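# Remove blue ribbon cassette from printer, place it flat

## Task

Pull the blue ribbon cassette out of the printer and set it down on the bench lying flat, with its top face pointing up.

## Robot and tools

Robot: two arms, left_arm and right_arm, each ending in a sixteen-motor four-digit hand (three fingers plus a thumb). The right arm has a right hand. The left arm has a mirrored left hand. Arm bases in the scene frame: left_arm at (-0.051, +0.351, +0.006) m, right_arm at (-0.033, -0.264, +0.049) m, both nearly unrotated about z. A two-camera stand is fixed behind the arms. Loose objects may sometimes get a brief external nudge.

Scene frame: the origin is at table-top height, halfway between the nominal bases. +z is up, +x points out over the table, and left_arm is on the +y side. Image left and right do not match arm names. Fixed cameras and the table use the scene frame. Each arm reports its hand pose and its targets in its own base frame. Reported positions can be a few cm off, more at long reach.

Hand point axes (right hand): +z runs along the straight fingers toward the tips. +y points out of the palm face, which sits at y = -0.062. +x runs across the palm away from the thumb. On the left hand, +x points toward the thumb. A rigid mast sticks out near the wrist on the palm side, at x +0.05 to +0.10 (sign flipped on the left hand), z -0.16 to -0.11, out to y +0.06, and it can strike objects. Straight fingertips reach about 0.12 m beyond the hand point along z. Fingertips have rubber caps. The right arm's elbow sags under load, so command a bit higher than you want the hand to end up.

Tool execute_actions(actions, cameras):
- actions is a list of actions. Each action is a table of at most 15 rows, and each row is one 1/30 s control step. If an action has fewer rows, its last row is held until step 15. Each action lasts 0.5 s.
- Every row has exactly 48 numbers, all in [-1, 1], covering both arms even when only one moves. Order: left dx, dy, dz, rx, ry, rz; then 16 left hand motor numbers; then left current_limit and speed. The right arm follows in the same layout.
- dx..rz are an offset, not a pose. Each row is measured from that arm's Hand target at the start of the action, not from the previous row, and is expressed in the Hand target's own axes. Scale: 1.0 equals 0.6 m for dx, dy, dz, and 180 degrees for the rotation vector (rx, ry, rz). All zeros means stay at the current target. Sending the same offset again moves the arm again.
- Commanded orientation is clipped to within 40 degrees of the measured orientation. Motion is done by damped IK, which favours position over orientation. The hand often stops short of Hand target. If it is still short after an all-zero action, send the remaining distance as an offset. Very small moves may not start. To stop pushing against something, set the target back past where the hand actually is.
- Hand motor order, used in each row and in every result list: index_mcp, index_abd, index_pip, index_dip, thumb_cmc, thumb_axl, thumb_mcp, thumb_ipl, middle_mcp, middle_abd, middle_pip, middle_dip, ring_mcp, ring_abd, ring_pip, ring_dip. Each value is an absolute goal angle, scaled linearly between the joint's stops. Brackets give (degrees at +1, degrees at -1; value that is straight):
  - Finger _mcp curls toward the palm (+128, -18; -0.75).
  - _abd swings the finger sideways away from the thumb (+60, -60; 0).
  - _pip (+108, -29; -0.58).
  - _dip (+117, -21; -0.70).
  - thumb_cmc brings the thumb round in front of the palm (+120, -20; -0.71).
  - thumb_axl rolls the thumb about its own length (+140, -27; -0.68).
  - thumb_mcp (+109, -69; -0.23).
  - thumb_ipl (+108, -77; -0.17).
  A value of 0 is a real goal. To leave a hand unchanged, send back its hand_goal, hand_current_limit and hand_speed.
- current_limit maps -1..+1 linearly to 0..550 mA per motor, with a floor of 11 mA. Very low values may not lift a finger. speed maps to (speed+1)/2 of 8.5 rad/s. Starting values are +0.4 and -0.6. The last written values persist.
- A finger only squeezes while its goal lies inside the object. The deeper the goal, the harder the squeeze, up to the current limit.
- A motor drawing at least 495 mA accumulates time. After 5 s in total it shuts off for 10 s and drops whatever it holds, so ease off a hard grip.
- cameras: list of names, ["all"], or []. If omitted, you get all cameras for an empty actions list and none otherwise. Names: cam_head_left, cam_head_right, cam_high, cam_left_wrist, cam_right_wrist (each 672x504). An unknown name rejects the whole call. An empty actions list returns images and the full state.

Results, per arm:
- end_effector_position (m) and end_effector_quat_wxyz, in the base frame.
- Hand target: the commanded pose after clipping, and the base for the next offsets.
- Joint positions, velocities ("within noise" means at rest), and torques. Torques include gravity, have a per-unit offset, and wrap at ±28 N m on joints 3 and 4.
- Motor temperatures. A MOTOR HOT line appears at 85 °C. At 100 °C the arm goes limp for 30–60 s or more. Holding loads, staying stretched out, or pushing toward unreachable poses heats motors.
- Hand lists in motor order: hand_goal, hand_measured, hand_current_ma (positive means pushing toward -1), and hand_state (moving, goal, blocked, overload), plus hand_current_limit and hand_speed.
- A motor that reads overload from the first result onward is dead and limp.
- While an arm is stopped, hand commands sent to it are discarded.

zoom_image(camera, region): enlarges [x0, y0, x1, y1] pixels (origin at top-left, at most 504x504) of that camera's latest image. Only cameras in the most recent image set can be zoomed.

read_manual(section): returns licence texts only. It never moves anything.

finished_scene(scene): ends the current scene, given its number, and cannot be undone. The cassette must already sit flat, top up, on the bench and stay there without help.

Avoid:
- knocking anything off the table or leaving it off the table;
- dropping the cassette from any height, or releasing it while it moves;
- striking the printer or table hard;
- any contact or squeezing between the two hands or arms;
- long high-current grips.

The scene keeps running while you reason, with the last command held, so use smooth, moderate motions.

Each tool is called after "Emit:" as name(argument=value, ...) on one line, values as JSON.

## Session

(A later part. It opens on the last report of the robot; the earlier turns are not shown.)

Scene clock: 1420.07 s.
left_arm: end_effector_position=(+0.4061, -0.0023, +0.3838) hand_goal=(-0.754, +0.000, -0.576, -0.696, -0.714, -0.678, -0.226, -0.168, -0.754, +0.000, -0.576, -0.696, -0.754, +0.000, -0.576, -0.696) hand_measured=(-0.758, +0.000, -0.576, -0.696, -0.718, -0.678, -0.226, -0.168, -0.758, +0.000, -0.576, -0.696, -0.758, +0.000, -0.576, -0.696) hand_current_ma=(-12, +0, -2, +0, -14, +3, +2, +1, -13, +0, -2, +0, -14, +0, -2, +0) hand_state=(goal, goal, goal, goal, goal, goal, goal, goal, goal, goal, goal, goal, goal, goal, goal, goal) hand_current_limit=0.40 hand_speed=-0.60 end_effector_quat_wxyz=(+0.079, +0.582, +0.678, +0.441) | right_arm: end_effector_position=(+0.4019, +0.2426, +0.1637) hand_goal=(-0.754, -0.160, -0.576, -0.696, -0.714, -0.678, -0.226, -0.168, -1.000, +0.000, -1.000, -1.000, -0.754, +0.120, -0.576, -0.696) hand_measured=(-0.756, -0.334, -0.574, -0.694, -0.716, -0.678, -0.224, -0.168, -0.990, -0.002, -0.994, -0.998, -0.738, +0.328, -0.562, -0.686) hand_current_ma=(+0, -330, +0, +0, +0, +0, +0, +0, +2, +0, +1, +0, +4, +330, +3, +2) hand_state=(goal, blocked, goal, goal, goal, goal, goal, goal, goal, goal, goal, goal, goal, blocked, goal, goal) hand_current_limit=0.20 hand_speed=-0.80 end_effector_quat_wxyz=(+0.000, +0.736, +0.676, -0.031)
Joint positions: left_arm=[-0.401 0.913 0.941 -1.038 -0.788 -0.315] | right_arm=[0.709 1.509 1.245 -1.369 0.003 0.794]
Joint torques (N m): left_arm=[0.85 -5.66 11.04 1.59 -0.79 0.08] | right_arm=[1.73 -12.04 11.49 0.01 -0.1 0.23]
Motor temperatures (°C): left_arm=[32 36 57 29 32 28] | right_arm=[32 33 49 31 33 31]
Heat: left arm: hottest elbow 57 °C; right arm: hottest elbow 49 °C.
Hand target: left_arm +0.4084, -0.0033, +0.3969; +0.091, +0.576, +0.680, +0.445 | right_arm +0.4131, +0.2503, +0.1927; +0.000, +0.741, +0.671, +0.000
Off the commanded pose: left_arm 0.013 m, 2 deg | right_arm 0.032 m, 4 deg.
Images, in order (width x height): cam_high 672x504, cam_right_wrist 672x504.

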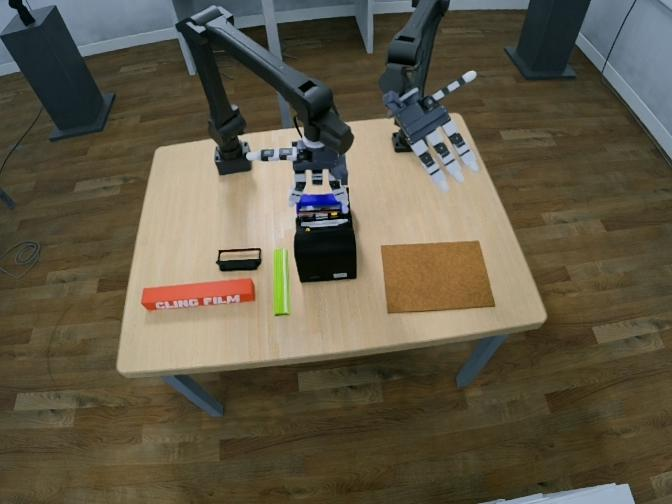

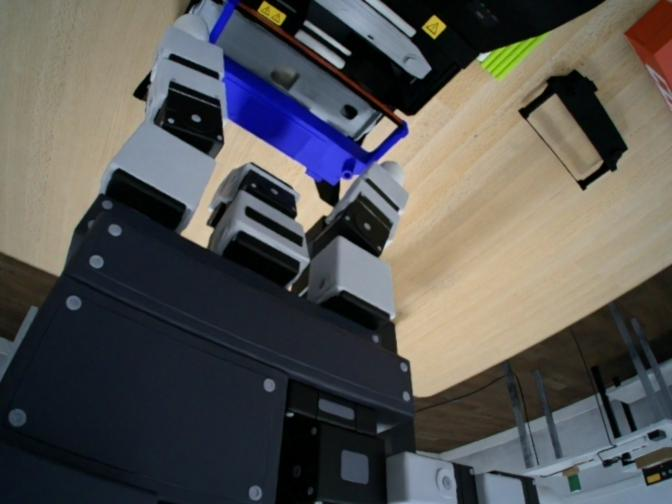

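Emit:
execute_actions(actions=[[[0,0,0,0,0,0,-0.754,0,-0.576,-0.696,-0.714,-0.678,-0.226,-0.168,-0.754,0,-0.576,-0.696,-0.754,0,-0.576,-0.696,0.4,-0.6,0,0,-0.05,0,0,0,-0.754,-0.16,-0.576,-0.696,-0.714,-0.678,-0.226,-0.168,-1,0,-1,-1,-0.754,0.12,-0.576,-0.696,0.2,-0.8]]], cameras=["cam_right_wrist","cam_high","cam_head_right"])

Emit:
zoom_image(camera="cam_high", region=[270, 150, 380, 250])

Scene clock: 1465.30 s.
left_arm: end_effector_position=(+0.4061, -0.0023, +0.3838) hand_goal=(-0.754, +0.000, -0.576, -0.696, -0.714, -0.678, -0.226, -0.168, -0.754, +0.000, -0.576, -0.696, -0.754, +0.000, -0.576, -0.696) hand_measured=(-0.758, +0.000, -0.576, -0.696, -0.718, -0.678, -0.226, -0.168, -0.758, +0.000, -0.576, -0.696, -0.758, +0.000, -0.576, -0.696) hand_current_ma=(-12, +0, -2, +0, -14, +3, +2, +1, -13, +0, -2, +0, -14, +0, -2, +0) hand_state=(goal, goal, goal, goal, goal, goal, goal, goal, goal, goal, goal, goal, goal, goal, goal, goal) hand_current_limit=0.40 hand_speed=-0.60 end_effector_quat_wxyz=(+0.079, +0.582, +0.678, +0.441) | right_arm: end_effector_position=(+0.4018, +0.2426, +0.1947) hand_goal=(-0.754, -0.160, -0.576, -0.696, -0.714, -0.678, -0.226, -0.168, -1.000, +0.000, -1.000, -1.000, -0.754, +0.120, -0.576, -0.696) hand_measured=(-0.756, -0.334, -0.574, -0.694, -0.716, -0.678, -0.224, -0.168, -0.990, -0.002, -0.994, -0.998, -0.740, +0.328, -0.564, -0.688) hand_current_ma=(+0, -330, +0, +0, +0, +0, +0, +0, +2, +0, +1, +0, +4, +330, +2, +1) hand_state=(goal, blocked, goal, goal, goal, goal, goal, goal, goal, goal, goal, goal, goal, blocked, goal, goal) hand_current_limit=0.20 hand_speed=-0.80 end_effector_quat_wxyz=(+0.000, +0.736, +0.676, -0.030)
Joint positions: left_arm=[-0.401 0.913 0.941 -1.038 -0.788 -0.315] | right_arm=[0.709 1.489 1.307 -1.448 0.003 0.794]
Joint torques (N m): left_arm=[0.79 -5.48 10.99 1.69 -0.78 0.09] | right_arm=[1.67 -11.28 12.01 0.05 -0.1 0.22]
Motor temperatures (°C): left_arm=[32 36 57 29 32 28] | right_arm=[32 34 52 30 33 31]
Heat: left arm: hottest elbow 57 °C; right arm: hottest elbow 52 °C.
Hand target: left_arm +0.4084, -0.0033, +0.3969; +0.091, +0.576, +0.680, +0.445 | right_arm +0.4131, +0.2503, +0.2227; +0.000, +0.741, +0.671, +0.000
Off the commanded pose: left_arm 0.013 m, 2 deg | right_arm 0.031 m, 3 deg.
Images, in order (width x height): cam_head_right 672x504, cam_high 672x504, cam_right_wrist 672x504.

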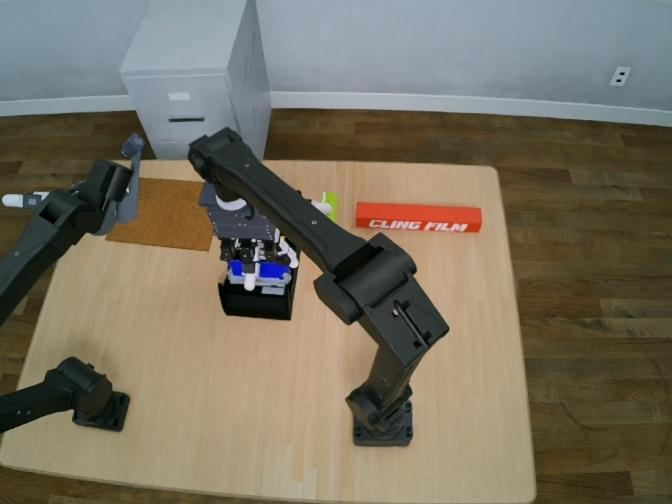

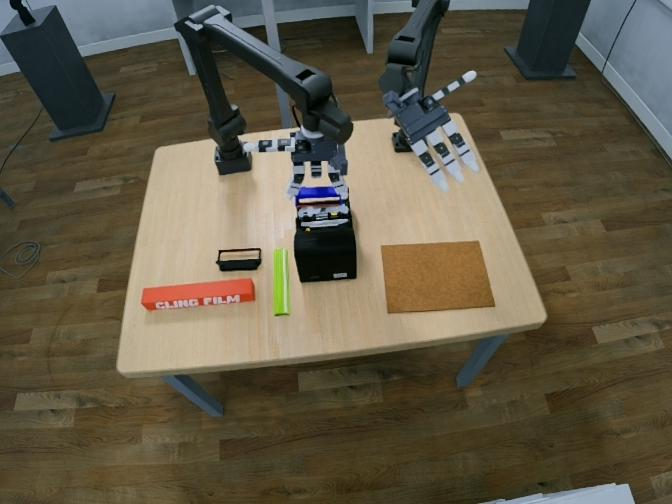

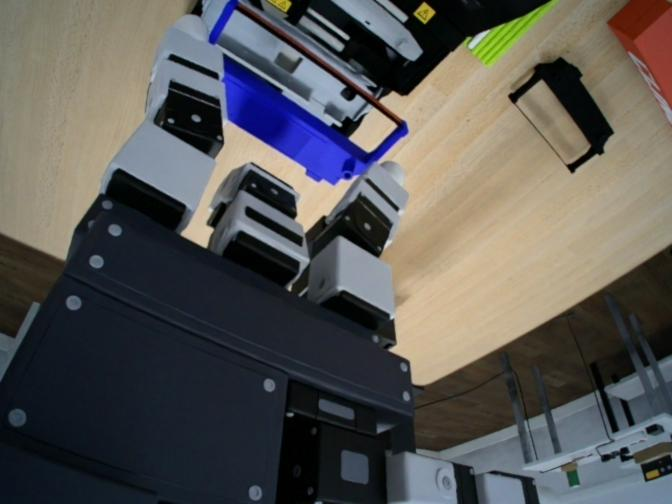

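Scaled by 4.582 from the camera's 672x504 image, which has a finer 960x720 frame.

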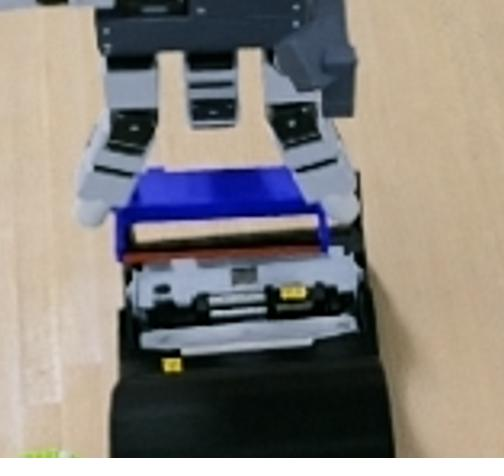

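Emit:
execute_actions(actions=[[[0,0,0,0,0,0,-0.754,0,-0.576,-0.696,-0.714,-0.678,-0.226,-0.168,-0.754,0,-0.576,-0.696,-0.754,0,-0.576,-0.696,0.4,-0.6,0,0,-0.067,0,0,0,-0.754,-0.16,-0.576,-0.696,-0.714,-0.678,-0.226,-0.168,-1,0,-1,-1,-0.754,0.12,-0.576,-0.696,0.2,-0.8]],[[0,0,0,0,0,0,-0.754,0,-0.576,-0.696,-0.714,-0.678,-0.226,-0.168,-0.754,0,-0.576,-0.696,-0.754,0,-0.576,-0.696,0.4,-0.6,-0.0073,-0.0913,-0.017,0,0,0,-0.754,-0.16,-0.576,-0.696,-0.714,-0.678,-0.226,-0.168,-1,0,-1,-1,-0.754,0.12,-0.576,-0.696,0.2,-0.8]],[[0,0,0,0,0,0,-0.754,0,-0.576,-0.696,-0.714,-0.678,-0.226,-0.168,-0.754,0,-0.576,-0.696,-0.754,0,-0.576,-0.696,0.4,-0.6,-0.0073,-0.0913,0,0,0,0,-0.754,-0.16,-0.576,-0.696,-0.714,-0.678,-0.226,-0.168,-1,0,-1,-1,-0.754,0.12,-0.576,-0.696,0.2,-0.8]]], cameras=["cam_right_wrist","cam_high","cam_head_right"])

Emit:
zoom_image(camera="cam_high", region=[250, 120, 380, 240])

Scene clock: 1490.87 s.
left_arm: end_effector_position=(+0.4061, -0.0023, +0.3838) hand_goal=(-0.754, +0.000, -0.576, -0.696, -0.714, -0.678, -0.226, -0.168, -0.754, +0.000, -0.576, -0.696, -0.754, +0.000, -0.576, -0.696) hand_measured=(-0.758, +0.000, -0.576, -0.696, -0.718, -0.678, -0.226, -0.168, -0.758, +0.000, -0.576, -0.696, -0.758, +0.000, -0.576, -0.696) hand_current_ma=(-12, +0, -2, +0, -14, +3, +2, +1, -13, +0, -2, +0, -14, +0, -2, +0) hand_state=(goal, goal, goal, goal, goal, goal, goal, goal, goal, goal, goal, goal, goal, goal, goal, goal) hand_current_limit=0.40 hand_speed=-0.60 end_effector_quat_wxyz=(+0.079, +0.582, +0.678, +0.441) | right_arm: end_effector_position=(+0.3073, +0.2539, +0.2672) hand_goal=(-0.754, -0.160, -0.576, -0.696, -0.714, -0.678, -0.226, -0.168, -1.000, +0.000, -1.000, -1.000, -0.754, +0.120, -0.576, -0.696) hand_measured=(-0.756, -0.334, -0.576, -0.694, -0.714, -0.678, -0.222, -0.168, -0.992, -0.002, -0.994, -0.998, -0.744, +0.328, -0.568, -0.688) hand_current_ma=(+0, -330, +0, +0, +0, +0, +0, +0, +1, +0, +1, +0, +1, +330, +1, +1) hand_state=(goal, blocked, goal, goal, goal, goal, goal, goal, goal, goal, goal, goal, goal, blocked, goal, goal) hand_current_limit=0.20 hand_speed=-0.80 end_effector_quat_wxyz=(-0.001, +0.738, +0.675, -0.005)
Joint positions: left_arm=[-0.401 0.913 0.941 -1.038 -0.788 -0.315] | right_arm=[0.901 1.292 1.297 -1.586 -0.004 0.99]
Joint torques (N m): left_arm=[0.56 -5.54 11.03 1.63 -0.8 0.07] | right_arm=[2.67 -8.29 8.28 0.27 0.11 0.26]
Motor temperatures (°C): left_arm=[32 36 57 29 32 28] | right_arm=[32 34 54 30 33 31]
Heat: left arm: hottest elbow 57 °C; right arm: hottest elbow 54 °C.
Hand target: left_arm +0.4084, -0.0033, +0.3969; +0.091, +0.576, +0.680, +0.445 | right_arm +0.3033, +0.2524, +0.2731; +0.000, +0.741, +0.671, +0.000
Off the commanded pose: left_arm 0.013 m, 2 deg | right_arm 0.007 m, 1 deg.
Images, in order (width x height): cam_head_right 672x504, cam_high 672x504, cam_right_wrist 672x504.

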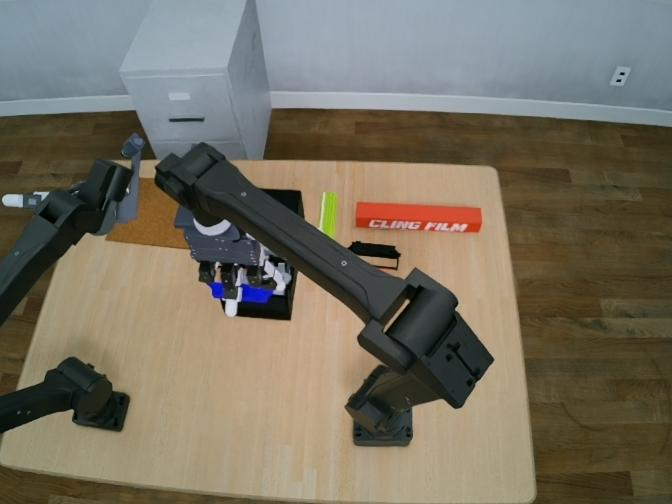

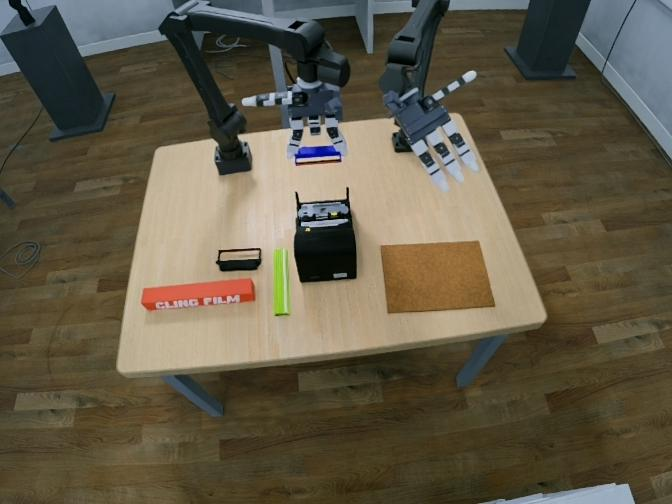

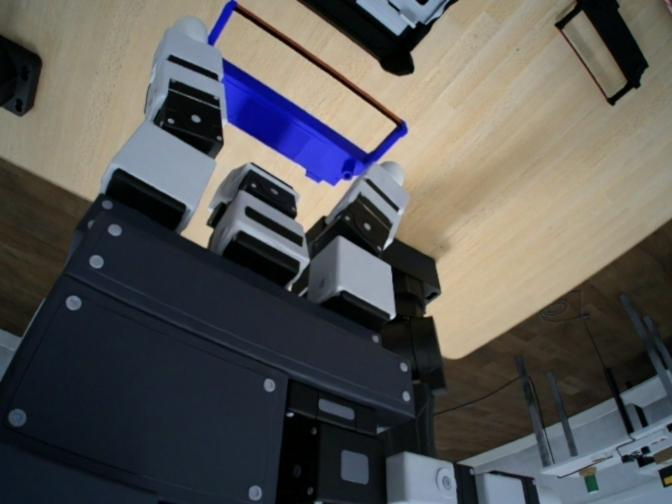

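Scaled by 3.877 from the camera's 672x504 image, which has a finer 960x720 frame.

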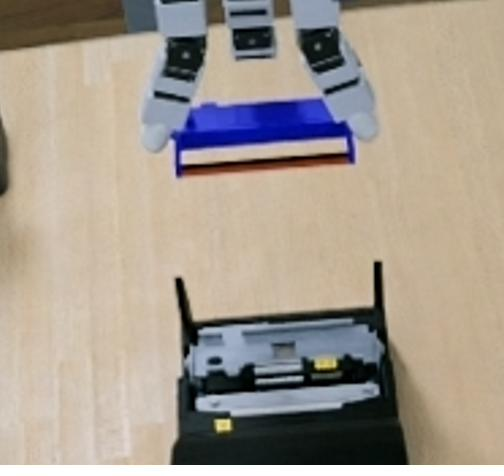

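Emit:
execute_actions(actions=[[[0,0,0,0,0,0,-0.754,0,-0.576,-0.696,-0.714,-0.678,-0.226,-0.168,-0.754,0,-0.576,-0.696,-0.754,0,-0.576,-0.696,0.4,-0.6,-0.0073,-0.0833,0,0,0,0,-0.754,-0.16,-0.576,-0.696,-0.714,-0.678,-0.226,-0.168,-1,0,-1,-1,-0.754,0.12,-0.576,-0.696,0.2,-0.8]],[[0,0,0,0,0,0,-0.754,0,-0.576,-0.696,-0.714,-0.678,-0.226,-0.168,-0.754,0,-0.576,-0.696,-0.754,0,-0.576,-0.696,0.4,-0.6,-0.0073,-0.0833,0.05,0,0,0,-0.754,-0.16,-0.576,-0.696,-0.714,-0.678,-0.226,-0.168,-1,0,-1,-1,-0.754,0.12,-0.576,-0.696,0.2,-0.8]],[[0,0,0,0,0,0,-0.754,0,-0.576,-0.696,-0.714,-0.678,-0.226,-0.168,-0.754,0,-0.576,-0.696,-0.754,0,-0.576,-0.696,0.4,-0.6,0,0,0.1,0,0,0,-0.754,-0.16,-0.576,-0.696,-0.714,-0.678,-0.226,-0.168,-1,0,-1,-1,-0.754,0.12,-0.576,-0.696,0.2,-0.8]],[[0,0,0,0,0,0,-0.754,0,-0.576,-0.696,-0.714,-0.678,-0.226,-0.168,-0.754,0,-0.576,-0.696,-0.754,0,-0.576,-0.696,0.4,-0.6,0,0,0.06,0,0,0,-0.754,-0.16,-0.576,-0.696,-0.714,-0.678,-0.226,-0.168,-1,0,-1,-1,-0.754,0.12,-0.576,-0.696,0.2,-0.8]]], cameras=["cam_right_wrist","cam_high","cam_head_right","cam_left_wrist"])

Emit:
zoom_image(camera="cam_high", region=[250, 100, 380, 220])

Emit:
zoom_image(camera="cam_right_wrist", region=[100, 0, 440, 240])

Scene clock: 1521.40 s.
left_arm: end_effector_position=(+0.4061, -0.0023, +0.3838) hand_goal=(-0.754, +0.000, -0.576, -0.696, -0.714, -0.678, -0.226, -0.168, -0.754, +0.000, -0.576, -0.696, -0.754, +0.000, -0.576, -0.696) hand_measured=(-0.758, +0.000, -0.576, -0.696, -0.718, -0.678, -0.226, -0.168, -0.758, +0.000, -0.576, -0.696, -0.758, +0.000, -0.576, -0.696) hand_current_ma=(-12, +0, -2, +0, -14, +3, +2, +1, -13, +0, -2, +0, -14, +0, -2, +0) hand_state=(goal, goal, goal, goal, goal, goal, goal, goal, goal, goal, goal, goal, goal, goal, goal, goal) hand_current_limit=0.40 hand_speed=-0.60 end_effector_quat_wxyz=(+0.079, +0.582, +0.678, +0.441) | right_arm: end_effector_position=(+0.2039, +0.2494, +0.1475) hand_goal=(-0.754, -0.160, -0.576, -0.696, -0.714, -0.678, -0.226, -0.168, -1.000, +0.000, -1.000, -1.000, -0.754, +0.120, -0.576, -0.696) hand_measured=(-0.756, -0.334, -0.576, -0.694, -0.714, -0.678, -0.222, -0.168, -0.992, -0.002, -0.994, -0.998, -0.746, +0.328, -0.568, -0.688) hand_current_ma=(+0, -330, +0, +0, +0, +0, +0, +0, +1, +0, +1, +0, +1, +330, +1, +1) hand_state=(goal, blocked, goal, goal, goal, goal, goal, goal, goal, goal, goal, goal, goal, blocked, goal, goal) hand_current_limit=0.20 hand_speed=-0.80 end_effector_quat_wxyz=(-0.001, +0.739, +0.674, -0.004)
Joint positions: left_arm=[-0.401 0.913 0.941 -1.038 -0.788 -0.315] | right_arm=[1.161 1.182 0.887 -1.281 -0.005 1.253]
Joint torques (N m): left_arm=[0.79 -5.77 11 1.65 -0.79 0.08] | right_arm=[2.84 -4.13 8.05 0.87 0.11 0.28]
Motor temperatures (°C): left_arm=[32 36 57 29 32 28] | right_arm=[32 33 50 30 33 31]
Heat: left arm: hottest elbow 57 °C; right arm: hottest elbow 50 °C.
Hand target: left_arm +0.4084, -0.0033, +0.3969; +0.091, +0.576, +0.680, +0.445 | right_arm +0.2028, +0.2537, +0.1472; +0.000, +0.741, +0.671, +0.000
Off the commanded pose: left_arm 0.013 m, 2 deg | right_arm 0.004 m, 1 deg.
Images, in order (width x height): cam_head_right 672x504, cam_high 672x504, cam_left_wrist 672x504, cam_right_wrist 672x504.

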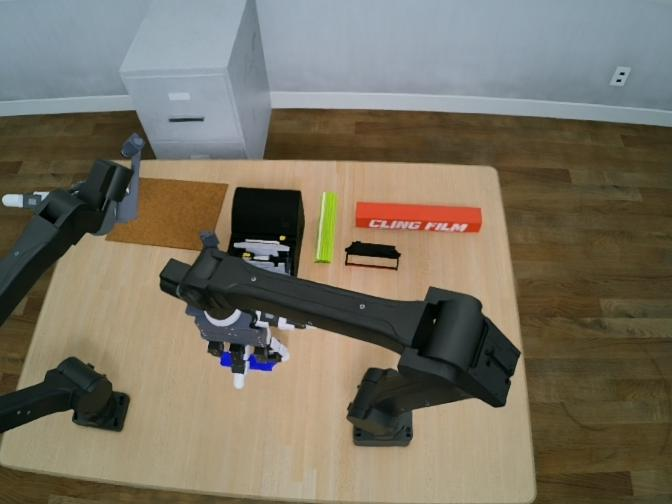

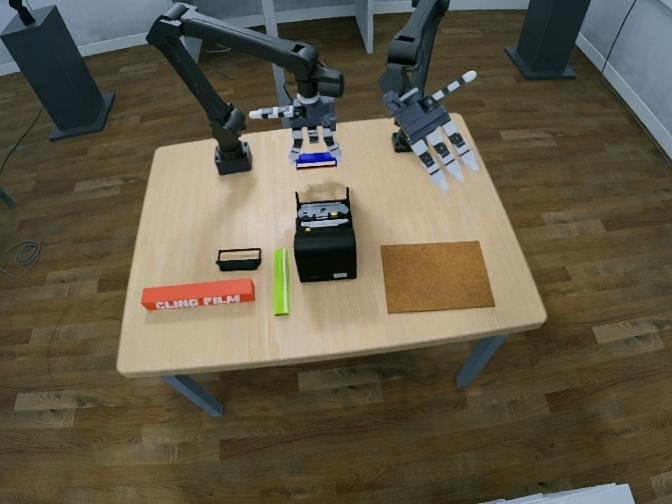

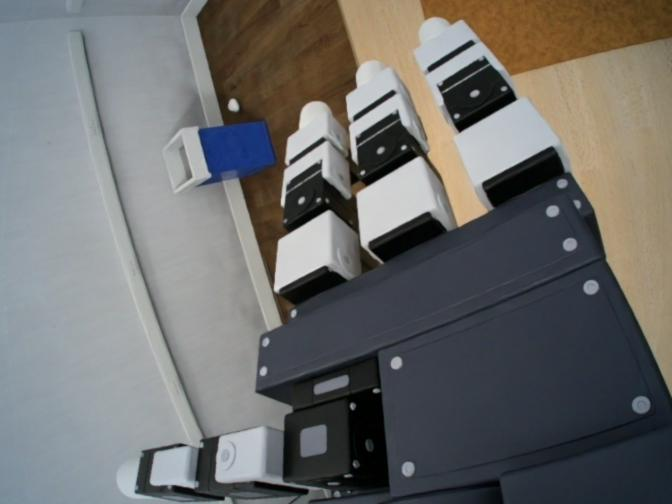

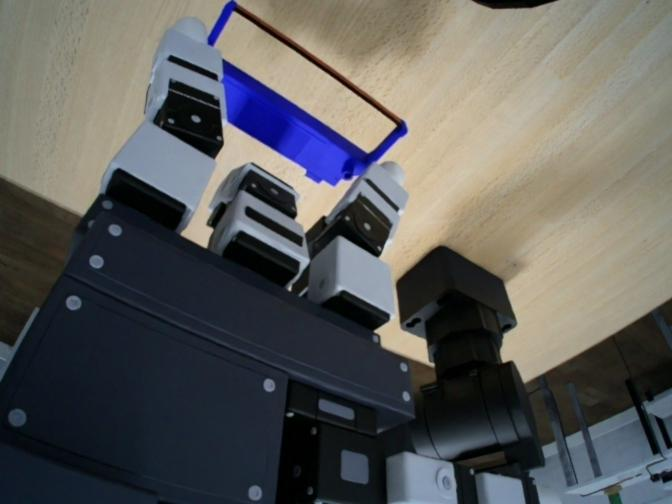

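Scaled by 3.877 from the camera's 672x504 image, which has a finer 960x720 frame.

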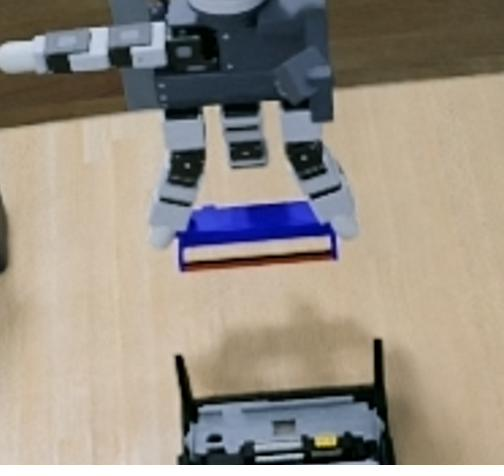

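Scaled by 1.482 from the camera's 672x504 image, which has a finer 960x720 frame.

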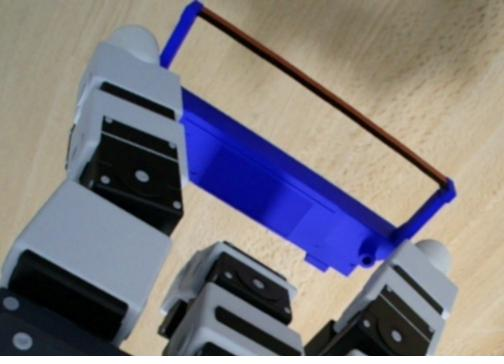

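Emit:
execute_actions(actions=[[[0,0,0,0,0,0,-0.754,0,-0.576,-0.696,-0.714,-0.678,-0.226,-0.168,-0.754,0,-0.576,-0.696,-0.754,0,-0.576,-0.696,0.4,-0.6,0,0,0.06,0,0,0,-0.754,-0.16,-0.576,-0.696,-0.714,-0.678,-0.226,-0.168,-1,0,-1,-1,-0.754,0.12,-0.576,-0.696,0.2,-0.8]],[[0,0,0,0,0,0,-0.754,0,-0.576,-0.696,-0.714,-0.678,-0.226,-0.168,-0.754,0,-0.576,-0.696,-0.754,0,-0.576,-0.696,0.4,-0.6,0,0,0.02,0,0,0,-0.754,-0.16,-0.576,-0.696,-0.714,-0.678,-0.226,-0.168,-1,0,-1,-1,-0.754,0.12,-0.576,-0.696,0.2,-0.8]]], cameras=["cam_right_wrist","cam_high"])

Emit:
zoom_image(camera="cam_high", region=[260, 110, 370, 210])

Emit:
zoom_image(camera="cam_right_wrist", region=[100, 0, 440, 240])

Scene clock: 1533.47 s.
left_arm: end_effector_position=(+0.4061, -0.0023, +0.3838) hand_goal=(-0.754, +0.000, -0.576, -0.696, -0.714, -0.678, -0.226, -0.168, -0.754, +0.000, -0.576, -0.696, -0.754, +0.000, -0.576, -0.696) hand_measured=(-0.758, +0.000, -0.576, -0.696, -0.718, -0.678, -0.226, -0.168, -0.758, +0.000, -0.576, -0.696, -0.758, +0.000, -0.576, -0.696) hand_current_ma=(-12, +0, -2, +0, -14, +3, +2, +1, -13, +0, -2, +0, -14, +0, -2, +0) hand_state=(goal, goal, goal, goal, goal, goal, goal, goal, goal, goal, goal, goal, goal, goal, goal, goal) hand_current_limit=0.40 hand_speed=-0.60 end_effector_quat_wxyz=(+0.079, +0.582, +0.678, +0.441) | right_arm: end_effector_position=(+0.2045, +0.2510, +0.1017) hand_goal=(-0.754, -0.160, -0.576, -0.696, -0.714, -0.678, -0.226, -0.168, -1.000, +0.000, -1.000, -1.000, -0.754, +0.120, -0.576, -0.696) hand_measured=(-0.756, -0.334, -0.576, -0.694, -0.714, -0.678, -0.222, -0.168, -0.992, -0.002, -0.994, -0.998, -0.746, +0.328, -0.568, -0.688) hand_current_ma=(+0, -330, +0, +0, +0, +0, +0, +0, +1, +0, +1, +0, +1, +330, +1, +1) hand_state=(goal, blocked, goal, goal, goal, goal, goal, goal, goal, goal, goal, goal, goal, blocked, goal, goal) hand_current_limit=0.20 hand_speed=-0.80 end_effector_quat_wxyz=(-0.002, +0.739, +0.674, -0.001)
Joint positions: left_arm=[-0.401 0.913 0.941 -1.038 -0.788 -0.315] | right_arm=[1.161 1.232 0.798 -1.136 -0.004 1.253]
Joint torques (N m): left_arm=[0.79 -5.54 11.06 1.68 -0.78 0.08] | right_arm=[2.78 -4.25 7.43 0.88 0.11 0.28]
Motor temperatures (°C): left_arm=[32 36 58 29 32 28] | right_arm=[32 33 49 30 33 31]
Heat: left arm: hottest elbow 58 °C; right arm: hottest elbow 49 °C.
Hand target: left_arm +0.4084, -0.0033, +0.3969; +0.091, +0.576, +0.680, +0.445 | right_arm +0.2028, +0.2536, +0.0992; +0.000, +0.741, +0.671, +0.000
Off the commanded pose: left_arm 0.013 m, 2 deg | right_arm 0.004 m, 0 deg.
Images, in order (width x height): cam_high 672x504, cam_right_wrist 672x504.

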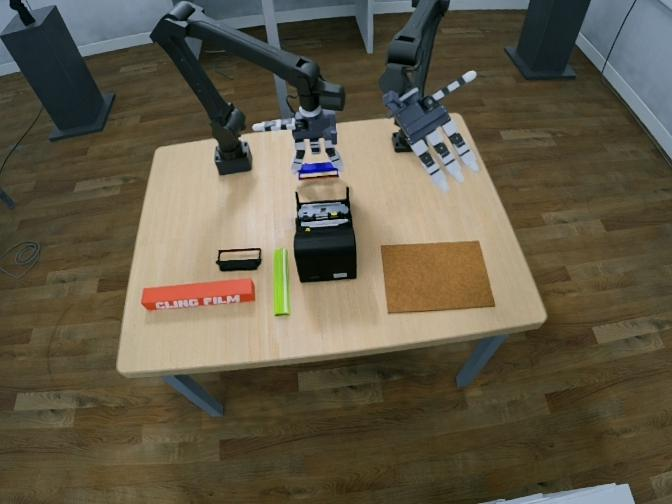

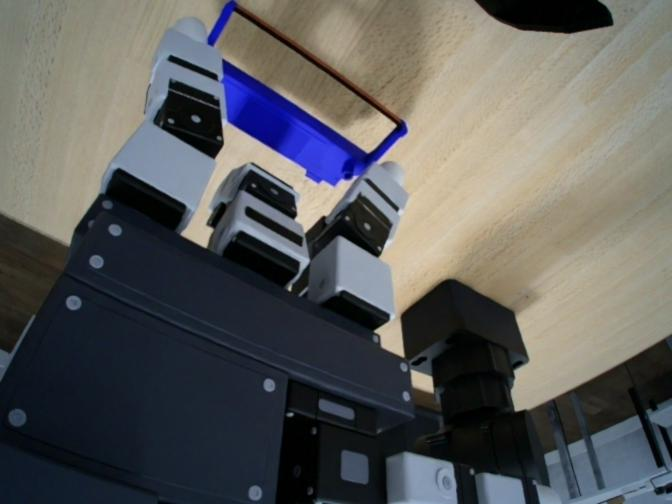

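Scaled by 4.582 from the camera's 672x504 image, which has a finer 960x720 frame.

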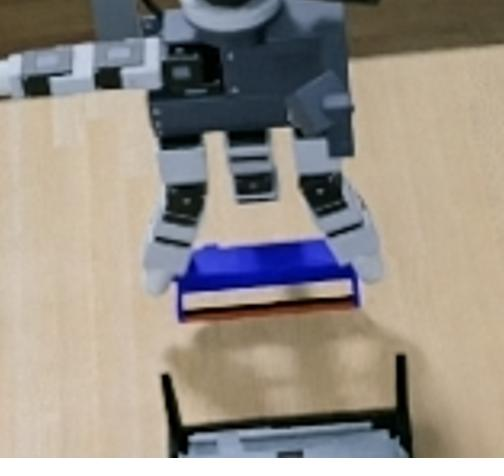

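Scaled by 1.482 from the camera's 672x504 image, which has a finer 960x720 frame.

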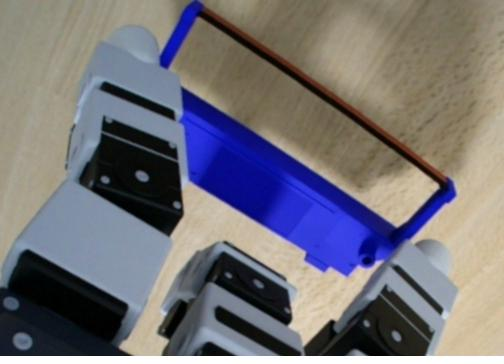

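Emit:
execute_actions(actions=[[[0,0,0,0,0,0,-0.754,0,-0.576,-0.696,-0.714,-0.678,-0.226,-0.168,-0.754,0,-0.576,-0.696,-0.754,0,-0.576,-0.696,0.4,-0.6,0,0,0.025,0,0,0,-0.754,-0.16,-0.576,-0.696,-0.714,-0.678,-0.226,-0.168,-1,0,-1,-1,-0.754,0.12,-0.576,-0.696,0.2,-0.8]]], cameras=["cam_right_wrist","cam_high"])

Emit:
zoom_image(camera="cam_high", region=[260, 110, 370, 210])

Scene clock: 1544.30 s.
left_arm: end_effector_position=(+0.4061, -0.0023, +0.3838) hand_goal=(-0.754, +0.000, -0.576, -0.696, -0.714, -0.678, -0.226, -0.168, -0.754, +0.000, -0.576, -0.696, -0.754, +0.000, -0.576, -0.696) hand_measured=(-0.758, +0.000, -0.576, -0.696, -0.718, -0.678, -0.226, -0.168, -0.758, +0.000, -0.576, -0.696, -0.758, +0.000, -0.576, -0.696) hand_current_ma=(-12, +0, -2, +0, -14, +3, +2, +1, -13, +0, -2, +0, -14, +0, -2, +0) hand_state=(goal, goal, goal, goal, goal, goal, goal, goal, goal, goal, goal, goal, goal, goal, goal, goal) hand_current_limit=0.40 hand_speed=-0.60 end_effector_quat_wxyz=(+0.079, +0.582, +0.678, +0.441) | right_arm: end_effector_position=(+0.2044, +0.2506, +0.0860) hand_goal=(-0.754, -0.160, -0.576, -0.696, -0.714, -0.678, -0.226, -0.168, -1.000, +0.000, -1.000, -1.000, -0.754, +0.120, -0.576, -0.696) hand_measured=(-0.756, -0.334, -0.576, -0.694, -0.714, -0.678, -0.222, -0.168, -0.992, -0.002, -0.994, -0.998, -0.746, +0.328, -0.568, -0.688) hand_current_ma=(+0, -330, +0, +0, +0, +0, +0, +0, +1, +0, +1, +0, +1, +330, +1, +1) hand_state=(goal, blocked, goal, goal, goal, goal, goal, goal, goal, goal, goal, goal, goal, blocked, goal, goal) hand_current_limit=0.20 hand_speed=-0.80 end_effector_quat_wxyz=(-0.002, +0.739, +0.674, -0.002)
Joint positions: left_arm=[-0.401 0.913 0.941 -1.038 -0.788 -0.315] | right_arm=[1.161 1.255 0.771 -1.089 -0.004 1.253]
Joint torques (N m): left_arm=[0.62 -5.66 11.04 1.65 -0.78 0.08] | right_arm=[2.84 -4.48 7.32 0.87 0.11 0.28]
Motor temperatures (°C): left_arm=[32 36 58 29 32 28] | right_arm=[32 33 49 30 33 31]
Heat: left arm: hottest elbow 58 °C; right arm: hottest elbow 49 °C.
Hand target: left_arm +0.4084, -0.0033, +0.3969; +0.091, +0.576, +0.680, +0.445 | right_arm +0.2028, +0.2535, +0.0841; +0.000, +0.741, +0.671, +0.000
Off the commanded pose: left_arm 0.013 m, 2 deg | right_arm 0.004 m, 0 deg.
Images, in order (width x height): cam_high 672x504, cam_right_wrist 672x504.

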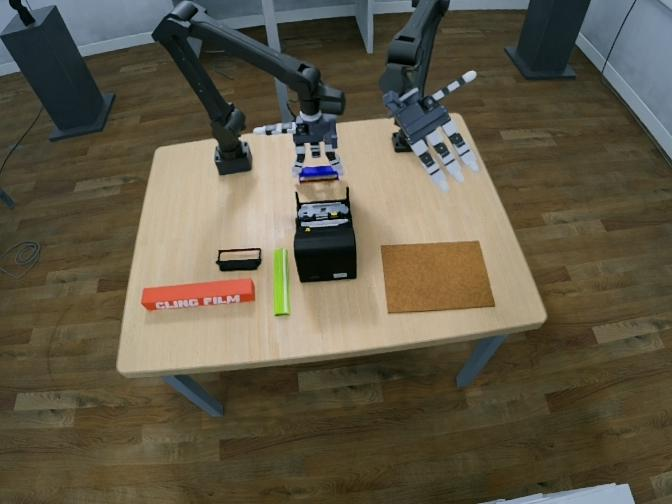

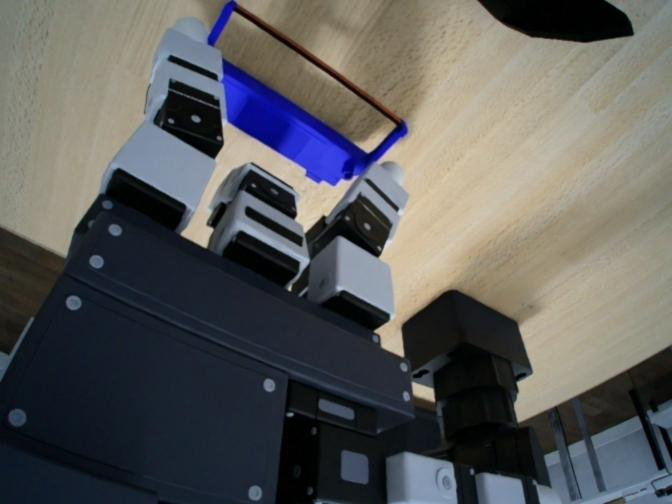

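Scaled by 4.582 from the camera's 672x504 image, which has a finer 960x720 frame.

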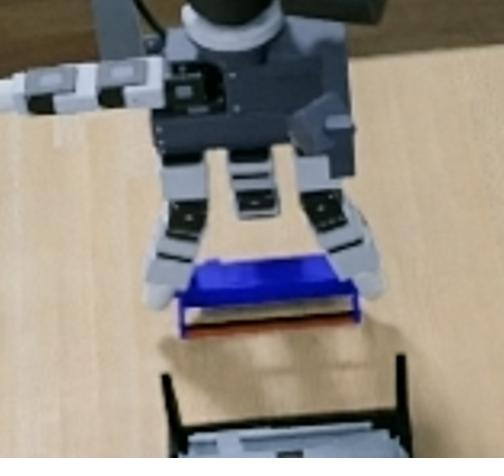

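Emit:
execute_actions(actions=[[[0,0,0,0,0,0,-0.754,0,-0.576,-0.696,-0.714,-0.678,-0.226,-0.168,-0.754,0,-0.576,-0.696,-0.754,0,-0.576,-0.696,0.4,-0.6,0,0,0.013,0,0,0,-0.754,-0.16,-0.576,-0.696,-0.714,-0.678,-0.226,-0.168,-1,0,-1,-1,-0.754,0.12,-0.576,-0.696,0.2,-0.8]]], cameras=["cam_right_wrist","cam_high"])

Emit:
zoom_image(camera="cam_high", region=[280, 130, 360, 200])

Scene clock: 1554.50 s.
left_arm: end_effector_position=(+0.4061, -0.0023, +0.3838) hand_goal=(-0.754, +0.000, -0.576, -0.696, -0.714, -0.678, -0.226, -0.168, -0.754, +0.000, -0.576, -0.696, -0.754, +0.000, -0.576, -0.696) hand_measured=(-0.758, +0.000, -0.576, -0.696, -0.718, -0.678, -0.226, -0.168, -0.758, +0.000, -0.576, -0.696, -0.758, +0.000, -0.576, -0.696) hand_current_ma=(-12, +0, -2, +0, -14, +3, +2, +1, -13, +0, -2, +0, -14, +0, -2, +0) hand_state=(goal, goal, goal, goal, goal, goal, goal, goal, goal, goal, goal, goal, goal, goal, goal, goal) hand_current_limit=0.40 hand_speed=-0.60 end_effector_quat_wxyz=(+0.079, +0.582, +0.678, +0.441) | right_arm: end_effector_position=(+0.2047, +0.2514, +0.0793) hand_goal=(-0.754, -0.160, -0.576, -0.696, -0.714, -0.678, -0.226, -0.168, -1.000, +0.000, -1.000, -1.000, -0.754, +0.120, -0.576, -0.696) hand_measured=(-0.756, -0.334, -0.576, -0.694, -0.714, -0.678, -0.222, -0.168, -0.992, -0.002, -0.994, -0.998, -0.746, +0.328, -0.568, -0.688) hand_current_ma=(+0, -330, +0, +0, +0, +0, +0, +0, +1, +0, +1, +0, +1, +330, +1, +1) hand_state=(goal, blocked, goal, goal, goal, goal, goal, goal, goal, goal, goal, goal, goal, blocked, goal, goal) hand_current_limit=0.20 hand_speed=-0.80 end_effector_quat_wxyz=(-0.002, +0.739, +0.674, +0.000)
Joint positions: left_arm=[-0.401 0.913 0.941 -1.038 -0.788 -0.315] | right_arm=[1.161 1.265 0.76 -1.064 -0.004 1.253]
Joint torques (N m): left_arm=[0.79 -5.71 11 1.65 -0.79 0.08] | right_arm=[2.78 -4.37 7.15 0.88 0.11 0.28]
Motor temperatures (°C): left_arm=[32 36 58 29 32 28] | right_arm=[32 33 48 30 33 31]
Heat: left arm: hottest elbow 58 °C; right arm: hottest elbow 48 °C.
Hand target: left_arm +0.4084, -0.0033, +0.3969; +0.091, +0.576, +0.680, +0.445 | right_arm +0.2028, +0.2536, +0.0764; +0.000, +0.741, +0.671, +0.000
Off the commanded pose: left_arm 0.013 m, 2 deg | right_arm 0.004 m, 0 deg.
Images, in order (width x height): cam_high 672x504, cam_right_wrist 672x504.

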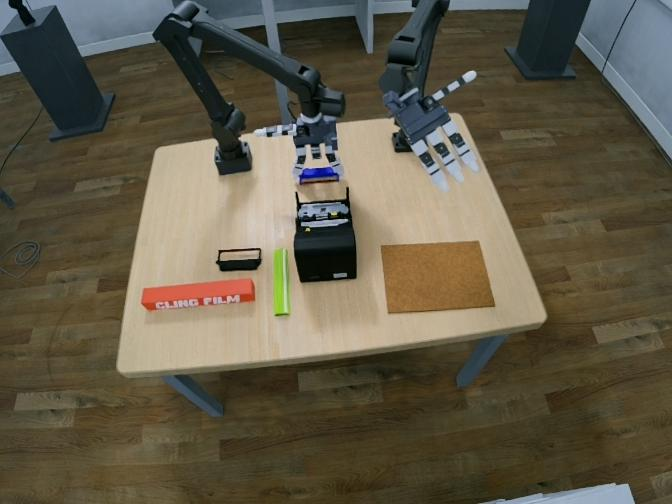

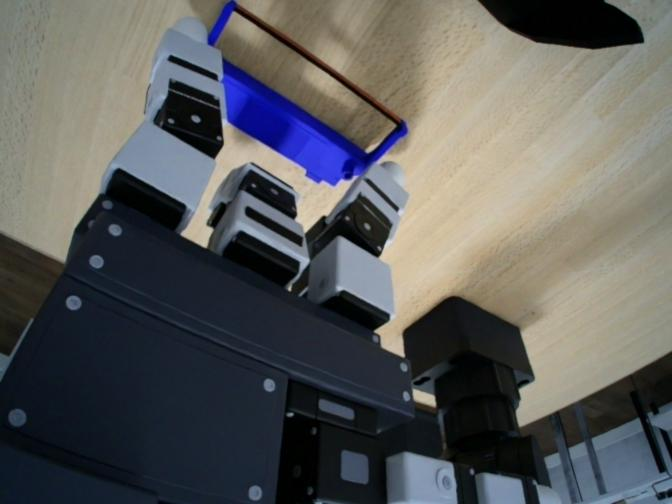

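Scaled by 6.300 from the camera's 672x504 image, which has a finer 960x720 frame.

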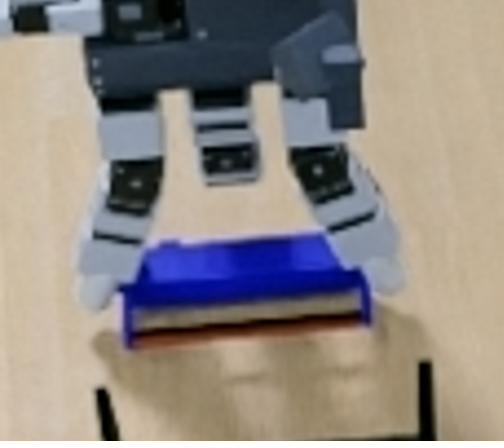

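Emit:
execute_actions(actions=[[[0,0,0,0,0,0,-0.754,0,-0.576,-0.696,-0.714,-0.678,-0.226,-0.168,-0.754,0,-0.576,-0.696,-0.754,0,-0.576,-0.696,0.4,-0.6,0,0,0.01,0,0,0,-0.754,-0.16,-0.576,-0.696,-0.714,-0.678,-0.226,-0.168,-1,0,-1,-1,-0.754,0.12,-0.576,-0.696,0.2,-0.8]]], cameras=["cam_right_wrist","cam_high"])

Emit:
zoom_image(camera="cam_high", region=[280, 130, 360, 200])

Scene clock: 1565.80 s.
left_arm: end_effector_position=(+0.4061, -0.0023, +0.3838) hand_goal=(-0.754, +0.000, -0.576, -0.696, -0.714, -0.678, -0.226, -0.168, -0.754, +0.000, -0.576, -0.696, -0.754, +0.000, -0.576, -0.696) hand_measured=(-0.758, +0.000, -0.576, -0.696, -0.718, -0.678, -0.226, -0.168, -0.758, +0.000, -0.576, -0.696, -0.758, +0.000, -0.576, -0.696) hand_current_ma=(-12, +0, -2, +0, -14, +3, +2, +1, -13, +0, -2, +0, -14, +0, -2, +0) hand_state=(goal, goal, goal, goal, goal, goal, goal, goal, goal, goal, goal, goal, goal, goal, goal, goal) hand_current_limit=0.40 hand_speed=-0.60 end_effector_quat_wxyz=(+0.079, +0.582, +0.678, +0.441) | right_arm: end_effector_position=(+0.2047, +0.2515, +0.0733) hand_goal=(-0.754, -0.160, -0.576, -0.696, -0.714, -0.678, -0.226, -0.168, -1.000, +0.000, -1.000, -1.000, -0.754, +0.120, -0.576, -0.696) hand_measured=(-0.756, -0.334, -0.576, -0.694, -0.714, -0.678, -0.222, -0.168, -0.992, -0.002, -0.994, -0.998, -0.746, +0.328, -0.568, -0.688) hand_current_ma=(+0, -330, +0, +0, +0, +0, +0, +0, +1, +0, +1, +0, +1, +330, +1, +1) hand_state=(goal, blocked, goal, goal, goal, goal, goal, goal, goal, goal, goal, goal, goal, blocked, goal, goal) hand_current_limit=0.20 hand_speed=-0.80 end_effector_quat_wxyz=(-0.002, +0.739, +0.674, +0.000)
Joint positions: left_arm=[-0.401 0.913 0.941 -1.038 -0.788 -0.315] | right_arm=[1.161 1.275 0.75 -1.044 -0.004 1.253]
Joint torques (N m): left_arm=[0.85 -5.6 11.02 1.59 -0.78 0.08] | right_arm=[2.78 -4.42 7.05 0.88 0.11 0.28]
Motor temperatures (°C): left_arm=[32 36 58 29 32 28] | right_arm=[32 32 48 30 33 31]
Heat: left arm: hottest elbow 58 °C; right arm: hottest elbow 48 °C.
Hand target: left_arm +0.4084, -0.0033, +0.3969; +0.091, +0.576, +0.680, +0.445 | right_arm +0.2028, +0.2536, +0.0703; +0.000, +0.741, +0.671, +0.000
Off the commanded pose: left_arm 0.013 m, 2 deg | right_arm 0.004 m, 0 deg.
Images, in order (width x height): cam_high 672x504, cam_right_wrist 672x504.

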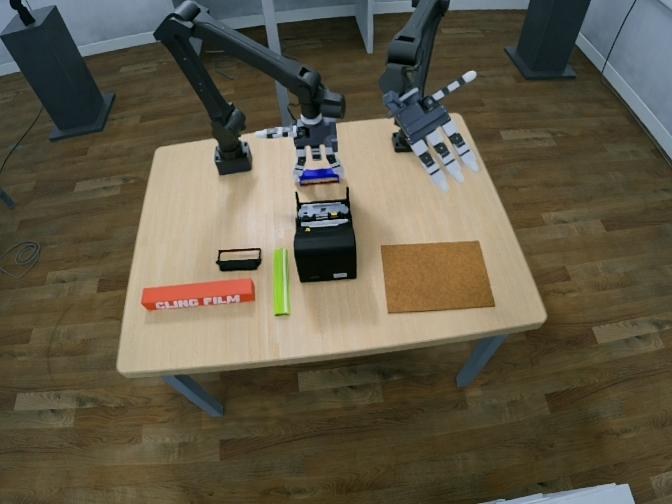

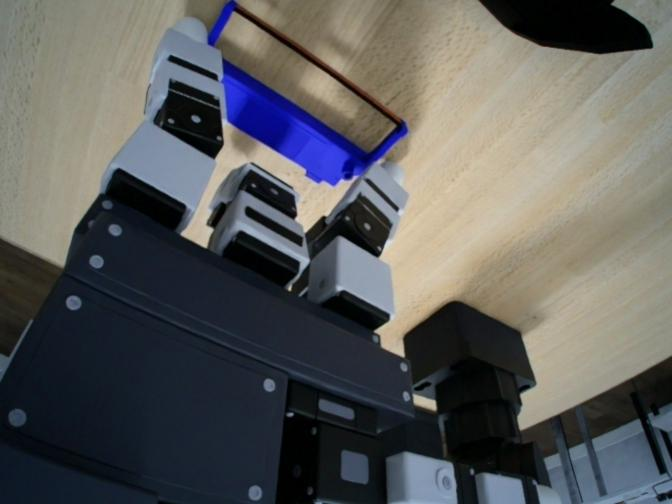

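Scaled by 6.300 from the camera's 672x504 image, which has a finer 960x720 frame.

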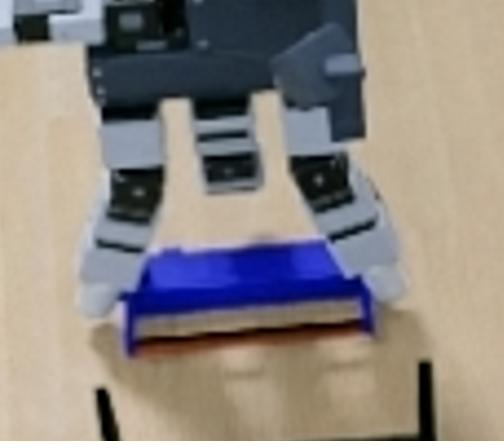

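Emit:
execute_actions(actions=[[[0,0,0,0,0,0,-0.754,0,-0.576,-0.696,-0.714,-0.678,-0.226,-0.168,-0.754,0,-0.576,-0.696,-0.754,0,-0.576,-0.696,0.4,-0.6,0,0,0.01,0,0,0,-0.754,-0.16,-0.576,-0.696,-0.714,-0.678,-0.226,-0.168,-1,0,-1,-1,-0.754,0.12,-0.576,-0.696,0.2,-0.8]]], cameras=["cam_high"])

Emit:
zoom_image(camera="cam_high", region=[280, 130, 360, 200])

Scene clock: 1578.43 s.
left_arm: end_effector_position=(+0.4061, -0.0023, +0.3838) hand_goal=(-0.754, +0.000, -0.576, -0.696, -0.714, -0.678, -0.226, -0.168, -0.754, +0.000, -0.576, -0.696, -0.754, +0.000, -0.576, -0.696) hand_measured=(-0.758, +0.000, -0.576, -0.696, -0.718, -0.678, -0.226, -0.168, -0.758, +0.000, -0.576, -0.696, -0.758, +0.000, -0.576, -0.696) hand_current_ma=(-12, +0, -2, +0, -14, +3, +2, +1, -13, +0, -2, +0, -14, +0, -2, +0) hand_state=(goal, goal, goal, goal, goal, goal, goal, goal, goal, goal, goal, goal, goal, goal, goal, goal) hand_current_limit=0.40 hand_speed=-0.60 end_effector_quat_wxyz=(+0.079, +0.582, +0.678, +0.441) | right_arm: end_effector_position=(+0.2055, +0.2524, +0.0718) hand_goal=(-0.754, -0.160, -0.576, -0.696, -0.714, -0.678, -0.226, -0.168, -1.000, +0.000, -1.000, -1.000, -0.754, +0.120, -0.576, -0.696) hand_measured=(-0.756, -0.334, -0.576, -0.696, -0.714, -0.678, -0.222, -0.168, -0.992, -0.002, -0.994, -0.998, -0.746, +0.328, -0.568, -0.690) hand_current_ma=(+0, -330, +0, +0, +0, +0, +0, +0, +1, +0, +1, +0, +1, +330, +1, +0) hand_state=(goal, blocked, goal, goal, goal, goal, goal, goal, goal, goal, goal, goal, goal, blocked, goal, goal) hand_current_limit=0.20 hand_speed=-0.80 end_effector_quat_wxyz=(-0.002, +0.739, +0.674, +0.002)
Joint positions: left_arm=[-0.401 0.913 0.941 -1.038 -0.788 -0.315] | right_arm=[1.161 1.277 0.747 -1.034 -0.002 1.253]
Joint torques (N m): left_arm=[0.56 -5.66 11.04 1.68 -0.79 0.07] | right_arm=[2.78 -3.84 6.53 1.25 0.05 0.27]
Motor temperatures (°C): left_arm=[32 36 58 29 32 28] | right_arm=[32 32 48 30 33 31]
Heat: left arm: hottest elbow 58 °C; right arm: hottest elbow 48 °C.
Hand target: left_arm +0.4084, -0.0033, +0.3969; +0.091, +0.576, +0.680, +0.445 | right_arm +0.2028, +0.2537, +0.0644; +0.000, +0.741, +0.671, +0.000
Off the commanded pose: left_arm 0.013 m, 2 deg | right_arm 0.008 m, 1 deg.
Images, in order (width x height): cam_high 672x504.

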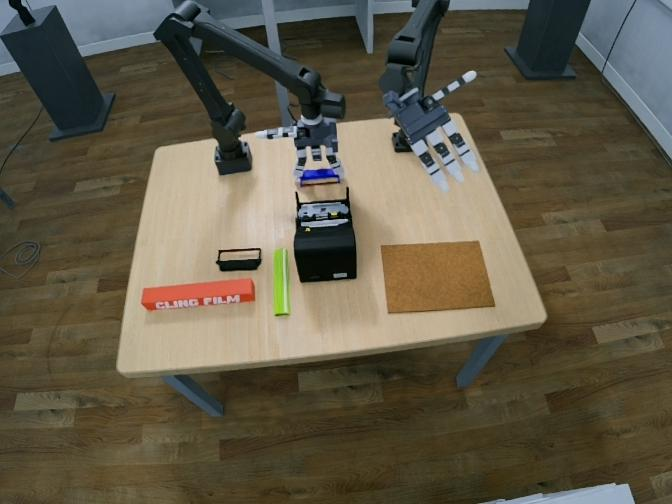

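Scaled by 6.300 from the camera's 672x504 image, which has a finer 960x720 frame.

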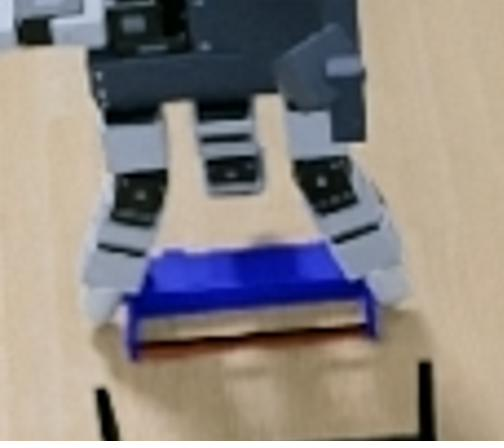

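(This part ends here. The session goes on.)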